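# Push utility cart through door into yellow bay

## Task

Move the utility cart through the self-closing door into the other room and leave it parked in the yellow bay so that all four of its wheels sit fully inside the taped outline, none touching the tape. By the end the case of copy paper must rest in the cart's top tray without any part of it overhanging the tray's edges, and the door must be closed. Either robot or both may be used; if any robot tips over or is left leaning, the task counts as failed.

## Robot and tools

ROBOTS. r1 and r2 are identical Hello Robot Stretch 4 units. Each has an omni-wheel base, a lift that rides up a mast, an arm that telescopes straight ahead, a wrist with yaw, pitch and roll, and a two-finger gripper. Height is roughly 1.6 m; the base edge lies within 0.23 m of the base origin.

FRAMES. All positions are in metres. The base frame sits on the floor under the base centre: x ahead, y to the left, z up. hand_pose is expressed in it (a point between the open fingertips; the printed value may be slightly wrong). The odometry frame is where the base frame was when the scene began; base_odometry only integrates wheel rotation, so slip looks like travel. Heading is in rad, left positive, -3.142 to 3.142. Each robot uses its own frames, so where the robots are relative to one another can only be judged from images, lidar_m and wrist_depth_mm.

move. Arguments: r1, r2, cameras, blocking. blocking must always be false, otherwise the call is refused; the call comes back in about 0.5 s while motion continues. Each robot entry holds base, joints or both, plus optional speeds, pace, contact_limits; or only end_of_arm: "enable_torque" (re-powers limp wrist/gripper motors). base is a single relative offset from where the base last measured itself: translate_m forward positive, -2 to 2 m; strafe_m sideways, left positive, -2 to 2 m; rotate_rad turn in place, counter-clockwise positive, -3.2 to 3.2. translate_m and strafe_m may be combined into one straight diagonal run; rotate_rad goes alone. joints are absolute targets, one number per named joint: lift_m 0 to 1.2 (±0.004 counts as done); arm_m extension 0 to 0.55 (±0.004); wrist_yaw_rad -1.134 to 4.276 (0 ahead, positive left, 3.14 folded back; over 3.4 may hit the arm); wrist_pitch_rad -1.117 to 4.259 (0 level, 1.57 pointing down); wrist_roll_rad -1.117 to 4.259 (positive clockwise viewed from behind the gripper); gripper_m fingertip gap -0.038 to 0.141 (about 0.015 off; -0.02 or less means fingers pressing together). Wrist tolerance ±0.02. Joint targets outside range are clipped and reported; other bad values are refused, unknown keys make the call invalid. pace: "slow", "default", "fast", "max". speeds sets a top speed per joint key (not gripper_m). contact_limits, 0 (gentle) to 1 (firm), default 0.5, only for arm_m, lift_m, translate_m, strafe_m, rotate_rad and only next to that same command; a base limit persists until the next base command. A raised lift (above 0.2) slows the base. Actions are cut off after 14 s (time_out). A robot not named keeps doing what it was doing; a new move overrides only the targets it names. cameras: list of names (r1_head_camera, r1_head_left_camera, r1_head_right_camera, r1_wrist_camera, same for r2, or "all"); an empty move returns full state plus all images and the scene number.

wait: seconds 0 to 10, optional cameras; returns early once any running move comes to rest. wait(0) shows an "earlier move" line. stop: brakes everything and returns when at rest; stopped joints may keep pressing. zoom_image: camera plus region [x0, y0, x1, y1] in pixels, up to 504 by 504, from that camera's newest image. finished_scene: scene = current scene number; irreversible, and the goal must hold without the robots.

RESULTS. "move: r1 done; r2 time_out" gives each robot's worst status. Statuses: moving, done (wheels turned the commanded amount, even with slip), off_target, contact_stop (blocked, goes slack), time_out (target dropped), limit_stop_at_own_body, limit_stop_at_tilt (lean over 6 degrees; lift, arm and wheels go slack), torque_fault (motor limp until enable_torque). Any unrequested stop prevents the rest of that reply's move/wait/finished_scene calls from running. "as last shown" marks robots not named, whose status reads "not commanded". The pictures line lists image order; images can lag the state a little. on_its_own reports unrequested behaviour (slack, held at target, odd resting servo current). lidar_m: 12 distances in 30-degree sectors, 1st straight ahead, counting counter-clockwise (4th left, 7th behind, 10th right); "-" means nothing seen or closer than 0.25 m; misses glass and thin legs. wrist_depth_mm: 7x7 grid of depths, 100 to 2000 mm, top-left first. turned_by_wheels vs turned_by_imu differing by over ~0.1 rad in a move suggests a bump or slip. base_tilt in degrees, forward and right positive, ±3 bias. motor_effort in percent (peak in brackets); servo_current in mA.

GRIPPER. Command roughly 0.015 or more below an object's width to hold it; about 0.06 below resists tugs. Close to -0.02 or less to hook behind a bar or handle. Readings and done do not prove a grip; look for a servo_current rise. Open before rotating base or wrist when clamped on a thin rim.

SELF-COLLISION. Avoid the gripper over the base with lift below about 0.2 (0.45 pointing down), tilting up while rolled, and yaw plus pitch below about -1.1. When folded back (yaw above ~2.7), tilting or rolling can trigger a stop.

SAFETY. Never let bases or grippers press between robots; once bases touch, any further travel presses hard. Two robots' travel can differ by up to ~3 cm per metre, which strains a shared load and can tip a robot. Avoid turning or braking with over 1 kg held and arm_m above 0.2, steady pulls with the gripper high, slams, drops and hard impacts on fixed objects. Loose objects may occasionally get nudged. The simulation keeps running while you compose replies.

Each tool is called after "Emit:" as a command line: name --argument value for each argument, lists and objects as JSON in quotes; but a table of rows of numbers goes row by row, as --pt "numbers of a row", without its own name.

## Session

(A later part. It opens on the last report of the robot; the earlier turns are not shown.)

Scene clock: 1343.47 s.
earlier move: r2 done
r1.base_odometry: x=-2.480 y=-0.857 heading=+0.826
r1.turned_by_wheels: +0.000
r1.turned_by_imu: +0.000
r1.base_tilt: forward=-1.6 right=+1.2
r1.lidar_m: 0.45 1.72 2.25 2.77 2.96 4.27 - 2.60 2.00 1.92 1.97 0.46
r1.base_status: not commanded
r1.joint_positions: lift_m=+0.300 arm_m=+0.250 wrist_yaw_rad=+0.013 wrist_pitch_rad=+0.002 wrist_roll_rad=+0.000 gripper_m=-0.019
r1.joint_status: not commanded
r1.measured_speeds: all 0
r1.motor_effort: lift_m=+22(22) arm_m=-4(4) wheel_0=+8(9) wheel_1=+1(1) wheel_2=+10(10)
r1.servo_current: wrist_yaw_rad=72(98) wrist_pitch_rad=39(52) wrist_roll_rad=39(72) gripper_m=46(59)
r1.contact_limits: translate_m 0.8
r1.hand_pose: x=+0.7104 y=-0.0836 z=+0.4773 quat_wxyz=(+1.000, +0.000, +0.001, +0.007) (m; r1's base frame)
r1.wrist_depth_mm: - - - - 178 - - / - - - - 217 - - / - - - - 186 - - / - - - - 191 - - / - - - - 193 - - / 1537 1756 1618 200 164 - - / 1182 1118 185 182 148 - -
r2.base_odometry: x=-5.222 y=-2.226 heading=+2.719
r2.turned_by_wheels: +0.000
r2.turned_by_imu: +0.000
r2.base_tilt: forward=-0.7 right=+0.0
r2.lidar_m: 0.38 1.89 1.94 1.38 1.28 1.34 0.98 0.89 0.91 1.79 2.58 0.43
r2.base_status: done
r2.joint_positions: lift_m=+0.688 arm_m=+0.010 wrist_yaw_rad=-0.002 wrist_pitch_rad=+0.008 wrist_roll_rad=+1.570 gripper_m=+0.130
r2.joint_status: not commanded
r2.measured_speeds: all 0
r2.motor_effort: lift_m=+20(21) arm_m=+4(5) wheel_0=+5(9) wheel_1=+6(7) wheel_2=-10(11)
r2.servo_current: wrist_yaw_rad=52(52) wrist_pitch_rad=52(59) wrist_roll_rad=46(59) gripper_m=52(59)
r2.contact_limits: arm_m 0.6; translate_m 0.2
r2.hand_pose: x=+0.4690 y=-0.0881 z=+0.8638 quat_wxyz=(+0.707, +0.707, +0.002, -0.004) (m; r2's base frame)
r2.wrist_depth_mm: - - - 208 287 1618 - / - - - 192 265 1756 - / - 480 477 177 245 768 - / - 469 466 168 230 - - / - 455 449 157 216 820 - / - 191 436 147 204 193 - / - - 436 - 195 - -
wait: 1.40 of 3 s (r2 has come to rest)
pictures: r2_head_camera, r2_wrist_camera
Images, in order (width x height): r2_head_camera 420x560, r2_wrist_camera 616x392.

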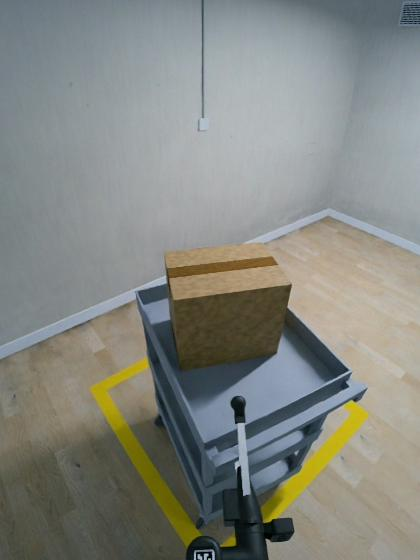

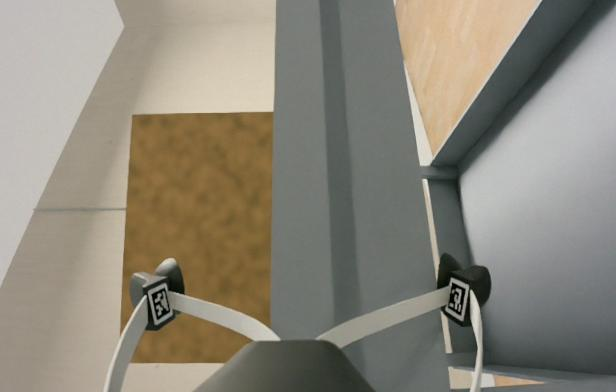

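Emit:
move --r2 '{"joints": {"gripper_m": -0.025}}' --blocking false

Emit:
wait --seconds 3 --cameras '["r2_wrist_camera", "r2_head_camera"]'

Scene clock: 1348.13 s.
move: r2 moving
r1: as last shown
r1.lidar_m: 0.49 1.71 2.24 2.78 2.95 4.25 - 2.61 1.99 1.93 1.94 0.43
r1.motor_effort: lift_m=+22(22) arm_m=-3(4) wheel_0=+8(9) wheel_1=+1(1) wheel_2=+10(10)
r1.servo_current: wrist_yaw_rad=78(85) wrist_pitch_rad=39(46) wrist_roll_rad=65(65) gripper_m=59(59)
r1.contact_limits: translate_m 0.8
r1.wrist_depth_mm: - - - - 178 - - / - - - - 216 - - / - - - - 186 - - / - - - - 191 - - / - - - - 193 - - / 1576 1808 1661 200 164 - - / 1160 1098 185 182 148 - -
r2.base_odometry: x=-5.222 y=-2.226 heading=+2.719
r2.turned_by_wheels: +0.000
r2.turned_by_imu: +0.000
r2.base_tilt: forward=-0.6 right=+0.1
r2.lidar_m: 0.41 1.89 1.92 1.38 1.28 1.34 0.99 0.89 0.95 1.83 2.62 0.42
r2.base_status: not commanded
r2.joint_positions: lift_m=+0.688 arm_m=+0.010 wrist_yaw_rad=-0.002 wrist_pitch_rad=+0.008 wrist_roll_rad=+1.570 gripper_m=+0.117
r2.joint_status: gripper_m moving
r2.measured_speeds: all 0
r2.motor_effort: lift_m=+21(21) arm_m=+4(5) wheel_0=+5(5) wheel_1=+6(7) wheel_2=-9(10)
r2.servo_current: wrist_yaw_rad=46(59) wrist_pitch_rad=46(52) wrist_roll_rad=33(52) gripper_m=143(143)
r2.contact_limits: arm_m 0.6; translate_m 0.2
r2.hand_pose: x=+0.4690 y=-0.0881 z=+0.8638 quat_wxyz=(+0.707, +0.707, +0.002, -0.004) (m; r2's base frame)
r2.wrist_depth_mm: - - - 205 290 1618 - / - - - 192 266 1661 - / - 477 477 177 247 778 - / - 466 462 167 230 866 - / - 449 449 156 216 - - / - 200 436 147 201 183 - / - 427 433 - 196 - -
pictures: none

Scene clock: 1350.07 s.
earlier move: r2 done
r1.base_odometry: x=-2.480 y=-0.857 heading=+0.826
r1.turned_by_wheels: +0.000
r1.turned_by_imu: +0.000
r1.base_tilt: forward=-1.6 right=+1.2
r1.lidar_m: 0.43 1.73 2.24 2.77 2.96 4.26 - 2.60 2.00 1.90 1.96 0.43
r1.base_status: not commanded
r1.joint_positions: lift_m=+0.300 arm_m=+0.250 wrist_yaw_rad=+0.013 wrist_pitch_rad=+0.002 wrist_roll_rad=+0.000 gripper_m=-0.019
r1.joint_status: not commanded
r1.measured_speeds: all 0
r1.motor_effort: lift_m=+22(22) arm_m=-4(4) wheel_0=+8(9) wheel_1=+1(1) wheel_2=+10(10)
r1.servo_current: wrist_yaw_rad=78(98) wrist_pitch_rad=39(46) wrist_roll_rad=52(65) gripper_m=65(65)
r1.contact_limits: translate_m 0.8
r1.hand_pose: x=+0.7104 y=-0.0836 z=+0.4773 quat_wxyz=(+1.000, +0.000, +0.001, +0.007) (m; r1's base frame)
r1.wrist_depth_mm: - - - - 177 - - / - - - - 217 - - / - - - - 187 - - / - - - - 191 - - / - - - - 193 - - / 1661 1808 1618 200 165 - - / 1182 1098 185 182 148 - -
r2.base_odometry: x=-5.222 y=-2.226 heading=+2.719
r2.turned_by_wheels: +0.000
r2.turned_by_imu: +0.000
r2.base_tilt: forward=-0.7 right=+0.0
r2.lidar_m: 0.41 1.87 1.93 1.40 1.28 1.33 0.99 0.89 0.92 1.83 2.63 0.45
r2.base_status: not commanded
r2.joint_positions: lift_m=+0.688 arm_m=+0.010 wrist_yaw_rad=-0.002 wrist_pitch_rad=+0.017 wrist_roll_rad=+1.569 gripper_m=-0.023
r2.joint_status: all done
r2.measured_speeds: all 0
r2.motor_effort: lift_m=+23(23) arm_m=+5(5) wheel_0=+3(5) wheel_1=+5(7) wheel_2=-7(10)
r2.servo_current: wrist_yaw_rad=52(59) wrist_pitch_rad=85(91) wrist_roll_rad=59(65) gripper_m=215(442)
r2.contact_limits: arm_m 0.6; translate_m 0.2
r2.hand_pose: x=+0.4690 y=-0.0881 z=+0.8610 quat_wxyz=(+0.708, +0.707, +0.005, -0.007) (m; r2's base frame)
r2.wrist_depth_mm: - - - 211 294 1576 - / - - - 196 273 1708 - / - 473 473 180 252 723 - / - 462 462 171 233 - - / - 452 452 161 220 831 - / - 436 181 153 204 158 - / - 136 433 - 137 - -
wait: 1.93 of 3 s (r2 has come to rest)
pictures: r2_head_camera, r2_wrist_camera
Images, in order (width x height): r2_head_camera 420x560, r2_wrist_camera 616x392.

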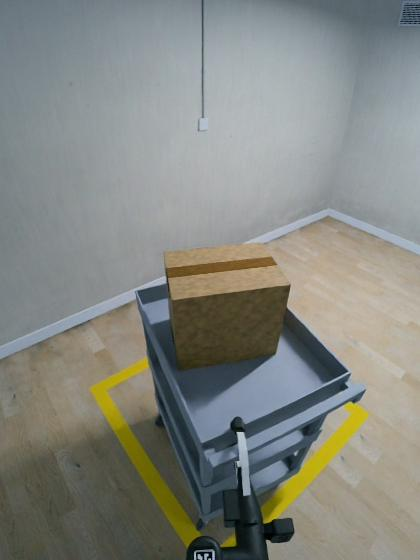

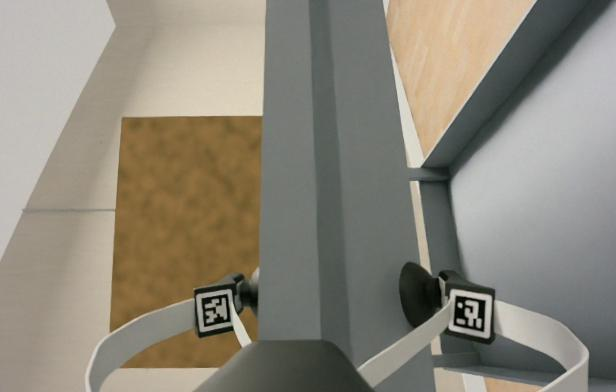

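Emit:
move --r2 '{"base": {"translate_m": 0.2}, "pace": "slow", "contact_limits": {"translate_m": 0.35}}' --blocking false

Emit:
wait --seconds 5 --cameras '["r2_head_camera"]'

Scene clock: 1359.43 s.
move: r2 moving
r1: as last shown
r1.base_tilt: forward=-1.6 right=+1.3
r1.lidar_m: 0.45 1.73 2.27 2.80 2.96 4.29 - 2.59 1.99 1.93 1.95 0.46
r1.servo_current: wrist_yaw_rad=98(98) wrist_pitch_rad=46(46) wrist_roll_rad=46(65) gripper_m=52(59)
r1.contact_limits: translate_m 0.8
r1.wrist_depth_mm: - - - - 177 - - / - - - - 217 - - / - - - - 186 - - / - - - - 191 - - / - - - - 193 - - / 1576 1756 1576 201 164 - - / 1182 1098 185 181 148 - -
r2.base_odometry: x=-5.233 y=-2.221 heading=+2.719
r2.turned_by_wheels: +0.000
r2.turned_by_imu: +0.001
r2.base_tilt: forward=-0.7 right=+0.1
r2.lidar_m: 0.40 1.87 1.91 1.42 1.29 1.34 1.01 0.90 0.95 1.79 2.65 0.44
r2.base_status: translate_m moving
r2.joint_positions: lift_m=+0.688 arm_m=+0.010 wrist_yaw_rad=-0.003 wrist_pitch_rad=+0.017 wrist_roll_rad=+1.569 gripper_m=-0.023
r2.joint_status: not commanded
r2.measured_speeds: translate_m=+0.049 strafe_m=+0.000 rotate_rad=+0.000 lift_m=+0.000 arm_m=+0.000 wrist_yaw_rad=+0.000 wrist_pitch_rad=+0.000 wrist_roll_rad=+0.000
r2.motor_effort: lift_m=+23(23) arm_m=+5(5) wheel_0=+6(10) wheel_1=+8(9) wheel_2=-17(17)
r2.servo_current: wrist_yaw_rad=39(52) wrist_pitch_rad=85(91) wrist_roll_rad=52(52) gripper_m=176(215)
r2.contact_limits: arm_m 0.6; translate_m 0.35
r2.hand_pose: x=+0.4690 y=-0.0882 z=+0.8610 quat_wxyz=(+0.708, +0.707, +0.005, -0.007) (m; r2's base frame)
r2.wrist_depth_mm: - - - 204 286 1576 - / - - - 189 264 1708 - / - 462 469 175 246 768 - / - 455 459 167 230 - - / - 445 442 156 216 831 - / - 433 179 149 202 158 - / - 146 430 - 125 500 -
pictures: none

Scene clock: 1362.20 s.
earlier move: r2 done
r1.base_odometry: x=-2.480 y=-0.857 heading=+0.826
r1.turned_by_wheels: +0.000
r1.turned_by_imu: +0.000
r1.base_tilt: forward=-1.6 right=+1.3
r1.lidar_m: 0.44 1.73 2.24 2.78 2.95 4.27 - 2.60 2.00 1.91 1.95 0.46
r1.base_status: not commanded
r1.joint_positions: lift_m=+0.300 arm_m=+0.250 wrist_yaw_rad=+0.013 wrist_pitch_rad=+0.002 wrist_roll_rad=+0.000 gripper_m=-0.019
r1.joint_status: not commanded
r1.measured_speeds: all 0
r1.motor_effort: lift_m=+22(22) arm_m=-4(4) wheel_0=+8(9) wheel_1=+1(1) wheel_2=+10(10)
r1.servo_current: wrist_yaw_rad=85(98) wrist_pitch_rad=39(52) wrist_roll_rad=33(65) gripper_m=52(59)
r1.contact_limits: translate_m 0.8
r1.hand_pose: x=+0.7104 y=-0.0836 z=+0.4773 quat_wxyz=(+1.000, +0.000, +0.001, +0.007) (m; r1's base frame)
r1.wrist_depth_mm: - - - - 178 - - / - - - - 216 - - / - - - - 186 - - / - - - - 191 - - / - - - - 193 - - / 1618 1808 1618 200 165 - - / 1182 1098 185 182 148 - -
r2.base_odometry: x=-5.404 y=-2.144 heading=+2.719
r2.turned_by_wheels: +0.000
r2.turned_by_imu: +0.000
r2.base_tilt: forward=-0.7 right=+0.0
r2.lidar_m: 0.41 1.72 1.78 1.48 1.39 1.43 1.16 1.05 1.08 1.85 0.57 0.44
r2.base_status: done
r2.joint_positions: lift_m=+0.688 arm_m=+0.010 wrist_yaw_rad=-0.004 wrist_pitch_rad=+0.003 wrist_roll_rad=+1.569 gripper_m=-0.024
r2.joint_status: not commanded
r2.measured_speeds: all 0
r2.motor_effort: lift_m=+19(23) arm_m=+4(5) wheel_0=+4(10) wheel_1=+4(9) wheel_2=-8(17)
r2.servo_current: wrist_yaw_rad=46(65) wrist_pitch_rad=39(91) wrist_roll_rad=39(65) gripper_m=104(215)
r2.contact_limits: arm_m 0.6; translate_m 0.35
r2.hand_pose: x=+0.4689 y=-0.0887 z=+0.8651 quat_wxyz=(+0.708, +0.707, +0.000, -0.003) (m; r2's base frame)
r2.wrist_depth_mm: - - 421 161 220 - - / - 436 430 163 222 809 - / - - 449 164 224 820 - / - 477 466 166 224 820 - / - 480 484 167 227 - - / - - 183 168 181 1576 1182 / - - - - 230 236 253
wait: 2.77 of 5 s (r2 has come to rest)
pictures: r2_head_camera
Images, in order (width x height): r2_head_camera 420x560.

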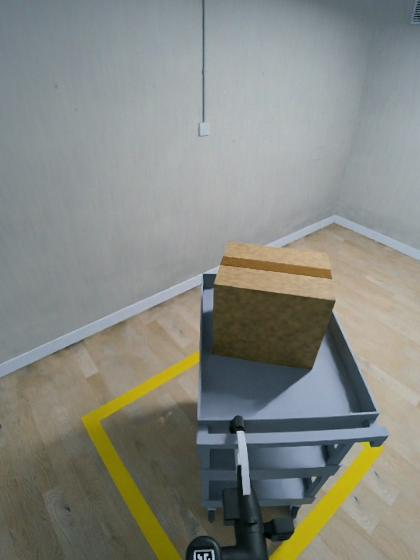

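Emit:
move --r2 '{"base": {"translate_m": 0.02, "strafe_m": -0.18}, "pace": "slow", "contact_limits": {"translate_m": 0.35}}' --blocking false

Emit:
wait --seconds 5 --cameras '["r2_head_camera"]'

Scene clock: 1407.70 s.
move: r2 moving
r1: as last shown
r1.lidar_m: 0.46 1.74 2.24 2.80 2.96 4.29 - 2.61 2.00 1.94 1.97 0.45
r1.motor_effort: lift_m=+22(22) arm_m=-4(4) wheel_0=+9(9) wheel_1=+1(1) wheel_2=+10(10)
r1.servo_current: wrist_yaw_rad=78(98) wrist_pitch_rad=39(46) wrist_roll_rad=46(65) gripper_m=52(59)
r1.contact_limits: translate_m 0.8
r1.wrist_depth_mm: - - - - 178 - - / - - - - 216 - - / - - - - 186 - - / - - - - 191 - - / - - - - 194 - - / 1576 1756 1618 200 164 - - / 1182 1138 185 182 148 - -
r2.base_odometry: x=-5.400 y=-2.131 heading=+2.719
r2.turned_by_wheels: +0.000
r2.turned_by_imu: +0.000
r2.base_tilt: forward=-0.7 right=+0.0
r2.lidar_m: 0.41 1.72 1.78 1.51 1.41 1.47 1.18 1.05 1.09 1.82 0.57 0.43
r2.base_status: translate_m moving; strafe_m moving
r2.joint_positions: lift_m=+0.688 arm_m=+0.010 wrist_yaw_rad=+0.000 wrist_pitch_rad=+0.003 wrist_roll_rad=+1.569 gripper_m=-0.024
r2.joint_status: not commanded
r2.measured_speeds: translate_m=+0.005 strafe_m=-0.053 rotate_rad=+0.001 lift_m=+0.000 arm_m=+0.000 wrist_yaw_rad=+0.018 wrist_pitch_rad=+0.000 wrist_roll_rad=+0.000
r2.motor_effort: lift_m=+19(19) arm_m=+4(4) wheel_0=+8(13) wheel_1=-5(7) wheel_2=-11(11)
r2.servo_current: wrist_yaw_rad=59(59) wrist_pitch_rad=39(46) wrist_roll_rad=52(52) gripper_m=98(104)
r2.contact_limits: arm_m 0.6; translate_m 0.35
r2.hand_pose: x=+0.4693 y=-0.0873 z=+0.8651 quat_wxyz=(+0.708, +0.707, +0.001, -0.001) (m; r2's base frame)
r2.wrist_depth_mm: - 413 413 158 215 - - / - 436 427 160 218 798 - / - - 442 163 221 809 - / - 480 466 164 223 820 - / - - 484 167 226 - - / - - 184 168 180 1618 1182 / - - - - 231 238 256
pictures: none

Scene clock: 1410.20 s.
earlier move: r2 done
r1.base_odometry: x=-2.480 y=-0.857 heading=+0.826
r1.turned_by_wheels: +0.000
r1.turned_by_imu: +0.000
r1.base_tilt: forward=-1.6 right=+1.3
r1.lidar_m: 0.46 1.71 2.21 2.79 2.98 4.30 - 2.58 2.00 1.92 1.97 0.45
r1.base_status: not commanded
r1.joint_positions: lift_m=+0.300 arm_m=+0.250 wrist_yaw_rad=+0.013 wrist_pitch_rad=+0.002 wrist_roll_rad=+0.000 gripper_m=-0.019
r1.joint_status: not commanded
r1.measured_speeds: all 0
r1.motor_effort: lift_m=+22(22) arm_m=-4(4) wheel_0=+8(9) wheel_1=+1(1) wheel_2=+10(10)
r1.servo_current: wrist_yaw_rad=72(111) wrist_pitch_rad=39(46) wrist_roll_rad=52(65) gripper_m=46(59)
r1.contact_limits: translate_m 0.8
r1.hand_pose: x=+0.7104 y=-0.0836 z=+0.4773 quat_wxyz=(+1.000, +0.000, +0.001, +0.007) (m; r1's base frame)
r1.wrist_depth_mm: - - - - 178 - - / - - - - 217 - - / - - - - 186 - - / - - - - 190 - - / - - - - 194 - - / 1618 1756 1618 200 164 - - / 1182 1078 185 182 148 - -
r2.base_odometry: x=-5.349 y=-1.972 heading=+2.719
r2.turned_by_wheels: +0.000
r2.turned_by_imu: +0.002
r2.base_tilt: forward=-0.7 right=+0.1
r2.lidar_m: 0.41 1.82 1.85 1.66 1.55 1.58 1.04 0.97 0.99 1.64 2.85 0.45
r2.base_status: done
r2.joint_positions: lift_m=+0.688 arm_m=+0.010 wrist_yaw_rad=+0.007 wrist_pitch_rad=+0.003 wrist_roll_rad=+1.569 gripper_m=-0.024
r2.joint_status: not commanded
r2.measured_speeds: all 0
r2.motor_effort: lift_m=+19(19) arm_m=+4(4) wheel_0=+7(20) wheel_1=-5(7) wheel_2=-1(11)
r2.servo_current: wrist_yaw_rad=46(65) wrist_pitch_rad=46(46) wrist_roll_rad=46(59) gripper_m=98(111)
r2.contact_limits: arm_m 0.6; translate_m 0.35
r2.hand_pose: x=+0.4699 y=-0.0854 z=+0.8651 quat_wxyz=(+0.708, +0.707, +0.004, +0.001) (m; r2's base frame)
r2.wrist_depth_mm: - - - 179 239 1756 - / - 449 445 177 238 778 - / - - 455 176 236 - - / - - 466 174 234 - - / - 473 477 172 231 - - / - - 189 171 181 1576 496 / - - - - 227 1430 1205
wait: 2.50 of 5 s (r2 has come to rest)
pictures: r2_head_camera
Images, in order (width x height): r2_head_camera 420x560.

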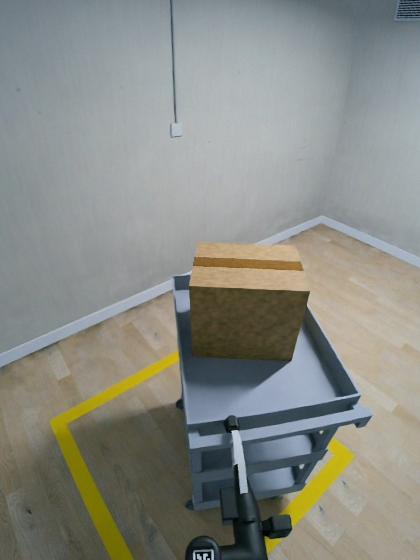

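Emit:
move --r2 '{"joints": {"gripper_m": 0.13}}' --blocking false

Emit:
wait --seconds 3

Emit:
move --r2 '{"base": {"translate_m": -0.18}, "pace": "default"}' --blocking false

Emit:
wait --seconds 3 --cameras '["r2_head_camera"]'

Emit:
move --r2 '{"base": {"translate_m": 0.22, "strafe_m": -1.05}, "joints": {"gripper_m": -0.02, "lift_m": 0.648}, "pace": "default"}' --blocking false

Emit:
wait --seconds 6 --cameras '["r2_head_camera"]'

Scene clock: 1433.37 s.
move: r2 moving
r1: as last shown
r1.lidar_m: 0.47 1.71 2.26 2.78 2.97 4.27 - 2.61 1.99 1.92 1.95 0.45
r1.servo_current: wrist_yaw_rad=98(98) wrist_pitch_rad=39(46) wrist_roll_rad=46(65) gripper_m=52(59)
r1.contact_limits: translate_m 0.8
r1.wrist_depth_mm: - - - - 178 - - / - - - - 217 - - / - - - - 186 - - / - - - - 191 - - / - - - - 193 - - / 1618 1756 1618 200 165 - - / 1182 1138 186 182 148 - -
r2.base_odometry: x=-5.349 y=-1.972 heading=+2.719
r2.turned_by_wheels: +0.000
r2.turned_by_imu: +0.000
r2.base_tilt: forward=-0.7 right=+0.0
r2.lidar_m: 0.39 1.81 1.86 1.65 1.55 1.60 1.06 0.96 0.98 1.64 2.80 0.45
r2.base_status: not commanded
r2.joint_positions: lift_m=+0.688 arm_m=+0.010 wrist_yaw_rad=+0.007 wrist_pitch_rad=+0.003 wrist_roll_rad=+1.569 gripper_m=+0.002
r2.joint_status: gripper_m moving
r2.measured_speeds: translate_m=+0.000 strafe_m=+0.000 rotate_rad=+0.000 lift_m=+0.000 arm_m=+0.000 wrist_yaw_rad=-0.014 wrist_pitch_rad=+0.000 wrist_roll_rad=+0.000
r2.motor_effort: lift_m=+19(19) arm_m=+4(4) wheel_0=+6(7) wheel_1=-5(5) wheel_2=-1(1)
r2.servo_current: wrist_yaw_rad=46(65) wrist_pitch_rad=46(46) wrist_roll_rad=39(52) gripper_m=98(98)
r2.contact_limits: arm_m 0.6; translate_m 0.35
r2.hand_pose: x=+0.4698 y=-0.0855 z=+0.8651 quat_wxyz=(+0.708, +0.707, +0.004, +0.001) (m; r2's base frame)
r2.wrist_depth_mm: - - - 183 244 1708 - / - - 445 182 243 778 - / - - 459 180 240 - - / - - 473 179 237 - - / - 477 480 176 235 - - / - - 189 173 182 1537 492 / - - - - 230 - 1205
pictures: none

Scene clock: 1435.20 s.
earlier move: r2 done
r1.base_odometry: x=-2.480 y=-0.857 heading=+0.826
r1.turned_by_wheels: +0.000
r1.turned_by_imu: +0.000
r1.base_tilt: forward=-1.5 right=+1.2
r1.lidar_m: 0.46 1.72 2.26 2.79 2.96 4.31 - 2.61 2.00 1.93 1.94 0.45
r1.base_status: not commanded
r1.joint_positions: lift_m=+0.300 arm_m=+0.250 wrist_yaw_rad=+0.013 wrist_pitch_rad=+0.002 wrist_roll_rad=+0.000 gripper_m=-0.019
r1.joint_status: not commanded
r1.measured_speeds: all 0
r1.motor_effort: lift_m=+22(22) arm_m=-4(4) wheel_0=+8(9) wheel_1=+1(1) wheel_2=+10(10)
r1.servo_current: wrist_yaw_rad=85(98) wrist_pitch_rad=39(52) wrist_roll_rad=59(72) gripper_m=59(59)
r1.contact_limits: translate_m 0.8
r1.hand_pose: x=+0.7104 y=-0.0836 z=+0.4773 quat_wxyz=(+1.000, +0.000, +0.001, +0.007) (m; r1's base frame)
r1.wrist_depth_mm: - - - - 178 - - / - - - - 216 - - / - - - - 186 - - / - - - - 191 - - / - - - - 194 - - / 1618 1756 1618 200 164 - - / 1182 1138 185 182 148 - -
r2.base_odometry: x=-5.349 y=-1.972 heading=+2.719
r2.turned_by_wheels: +0.000
r2.turned_by_imu: +0.000
r2.base_tilt: forward=-0.7 right=+0.1
r2.lidar_m: 0.37 1.81 1.84 1.65 1.56 1.59 1.06 0.98 0.99 1.60 2.84 0.45
r2.base_status: not commanded
r2.joint_positions: lift_m=+0.688 arm_m=+0.010 wrist_yaw_rad=-0.001 wrist_pitch_rad=+0.003 wrist_roll_rad=+1.569 gripper_m=+0.130
r2.joint_status: all done
r2.measured_speeds: all 0
r2.motor_effort: lift_m=+19(19) arm_m=+4(4) wheel_0=+5(7) wheel_1=-4(5) wheel_2=-1(1)
r2.servo_current: wrist_yaw_rad=39(65) wrist_pitch_rad=33(52) wrist_roll_rad=46(59) gripper_m=52(124)
r2.contact_limits: arm_m 0.6; translate_m 0.35
r2.hand_pose: x=+0.4692 y=-0.0877 z=+0.8654 quat_wxyz=(+0.708, +0.707, +0.001, -0.001) (m; r2's base frame)
r2.wrist_depth_mm: - - - 196 258 1756 - / - - 466 193 254 778 - / - - 473 191 251 - - / - - 484 189 247 842 - / - 496 492 187 244 831 - / - - 188 183 189 1576 - / - - - - 237 1464 1229
wait: 1.83 of 3 s (r2 has come to rest)
pictures: none

Scene clock: 1435.70 s.
move: r2 moving
r1: as last shown
r1.base_tilt: forward=-1.6 right=+1.2
r1.lidar_m: 0.45 1.73 2.25 2.78 2.96 4.26 - 2.62 1.97 1.92 1.96 0.43
r1.motor_effort: lift_m=+22(22) arm_m=-3(4) wheel_0=+8(9) wheel_1=+1(1) wheel_2=+10(10)
r1.servo_current: wrist_yaw_rad=78(98) wrist_pitch_rad=46(46) wrist_roll_rad=72(72) gripper_m=52(59)
r1.contact_limits: translate_m 0.8
r1.wrist_depth_mm: - - - - 178 - - / - - - - 216 - - / - - - - 187 - - / - - - - 191 - - / - - - - 194 - - / 1618 1756 1576 200 164 - - / 1182 1118 186 182 148 - -
r2.base_odometry: x=-5.320 y=-1.984 heading=+2.719
r2.turned_by_wheels: +0.000
r2.turned_by_imu: +0.000
r2.base_tilt: forward=-0.6 right=+0.1
r2.lidar_m: 0.46 1.82 1.88 1.64 1.53 1.54 1.03 0.95 0.97 1.63 2.76 0.49
r2.base_status: translate_m moving
r2.joint_positions: lift_m=+0.688 arm_m=+0.010 wrist_yaw_rad=-0.001 wrist_pitch_rad=+0.003 wrist_roll_rad=+1.569 gripper_m=+0.130
r2.joint_status: not commanded
r2.measured_speeds: translate_m=-0.123 strafe_m=+0.001 rotate_rad=+0.002 lift_m=+0.000 arm_m=+0.000 wrist_yaw_rad=+0.000 wrist_pitch_rad=+0.000 wrist_roll_rad=+0.000
r2.motor_effort: lift_m=+19(19) arm_m=+4(4) wheel_0=-4(6) wheel_1=-9(9) wheel_2=+11(12)
r2.servo_current: wrist_yaw_rad=52(52) wrist_pitch_rad=39(46) wrist_roll_rad=39(52) gripper_m=52(59)
r2.contact_limits: arm_m 0.6
r2.hand_pose: x=+0.4692 y=-0.0877 z=+0.8654 quat_wxyz=(+0.708, +0.707, +0.001, -0.001) (m; r2's base frame)
r2.wrist_depth_mm: - - - 220 283 1808 - / - - 488 276 278 820 - / - - 496 274 274 - - / - - 500 272 271 878 - / - 512 512 211 268 866 - / - 186 194 207 195 559 496 / - - - - 264 272 285
pictures: none

Scene clock: 1437.20 s.
earlier move: r2 done
r1.base_odometry: x=-2.480 y=-0.857 heading=+0.826
r1.turned_by_wheels: +0.000
r1.turned_by_imu: +0.000
r1.base_tilt: forward=-1.6 right=+1.3
r1.lidar_m: 0.42 1.72 2.24 2.78 2.99 4.27 - 2.62 1.99 1.94 1.93 0.45
r1.base_status: not commanded
r1.joint_positions: lift_m=+0.300 arm_m=+0.250 wrist_yaw_rad=+0.013 wrist_pitch_rad=+0.002 wrist_roll_rad=+0.000 gripper_m=-0.019
r1.joint_status: not commanded
r1.measured_speeds: all 0
r1.motor_effort: lift_m=+22(22) arm_m=-4(4) wheel_0=+9(9) wheel_1=+1(1) wheel_2=+10(10)
r1.servo_current: wrist_yaw_rad=65(111) wrist_pitch_rad=46(46) wrist_roll_rad=52(72) gripper_m=52(59)
r1.contact_limits: translate_m 0.8
r1.hand_pose: x=+0.7104 y=-0.0836 z=+0.4773 quat_wxyz=(+1.000, +0.000, +0.001, +0.007) (m; r1's base frame)
r1.wrist_depth_mm: 1863 - - - 178 - - / 1863 - - - 216 - - / - - - - 186 - - / - - - - 191 - - / 1863 - - - 193 - - / 1576 1756 1618 200 165 - - / 1182 1098 185 182 148 - -
r2.base_odometry: x=-5.185 y=-2.045 heading=+2.719
r2.turned_by_wheels: +0.000
r2.turned_by_imu: +0.000
r2.base_tilt: forward=-0.7 right=+0.1
r2.lidar_m: 0.57 1.96 2.00 1.59 1.44 1.37 0.90 0.82 0.83 1.65 2.37 0.63
r2.base_status: done
r2.joint_positions: lift_m=+0.688 arm_m=+0.010 wrist_yaw_rad=-0.001 wrist_pitch_rad=+0.003 wrist_roll_rad=+1.569 gripper_m=+0.130
r2.joint_status: not commanded
r2.measured_speeds: all 0
r2.motor_effort: lift_m=+19(19) arm_m=+4(5) wheel_0=-3(10) wheel_1=-3(9) wheel_2=+2(13)
r2.servo_current: wrist_yaw_rad=52(59) wrist_pitch_rad=39(46) wrist_roll_rad=39(59) gripper_m=52(59)
r2.contact_limits: arm_m 0.6
r2.hand_pose: x=+0.4692 y=-0.0877 z=+0.8654 quat_wxyz=(+0.708, +0.707, +0.001, -0.001) (m; r2's base frame)
r2.wrist_depth_mm: - - - 439 - 1661 442 / - - - 439 - 842 439 / - - 647 430 1042 - 433 / - - 654 424 1025 - 421 / - - 661 415 415 - 424 / - 186 188 355 195 415 418 / - - - - - 1661 1255
wait: 1.50 of 3 s (r2 has come to rest)
pictures: r2_head_camera
Images, in order (width x height): r2_head_camera 420x560.

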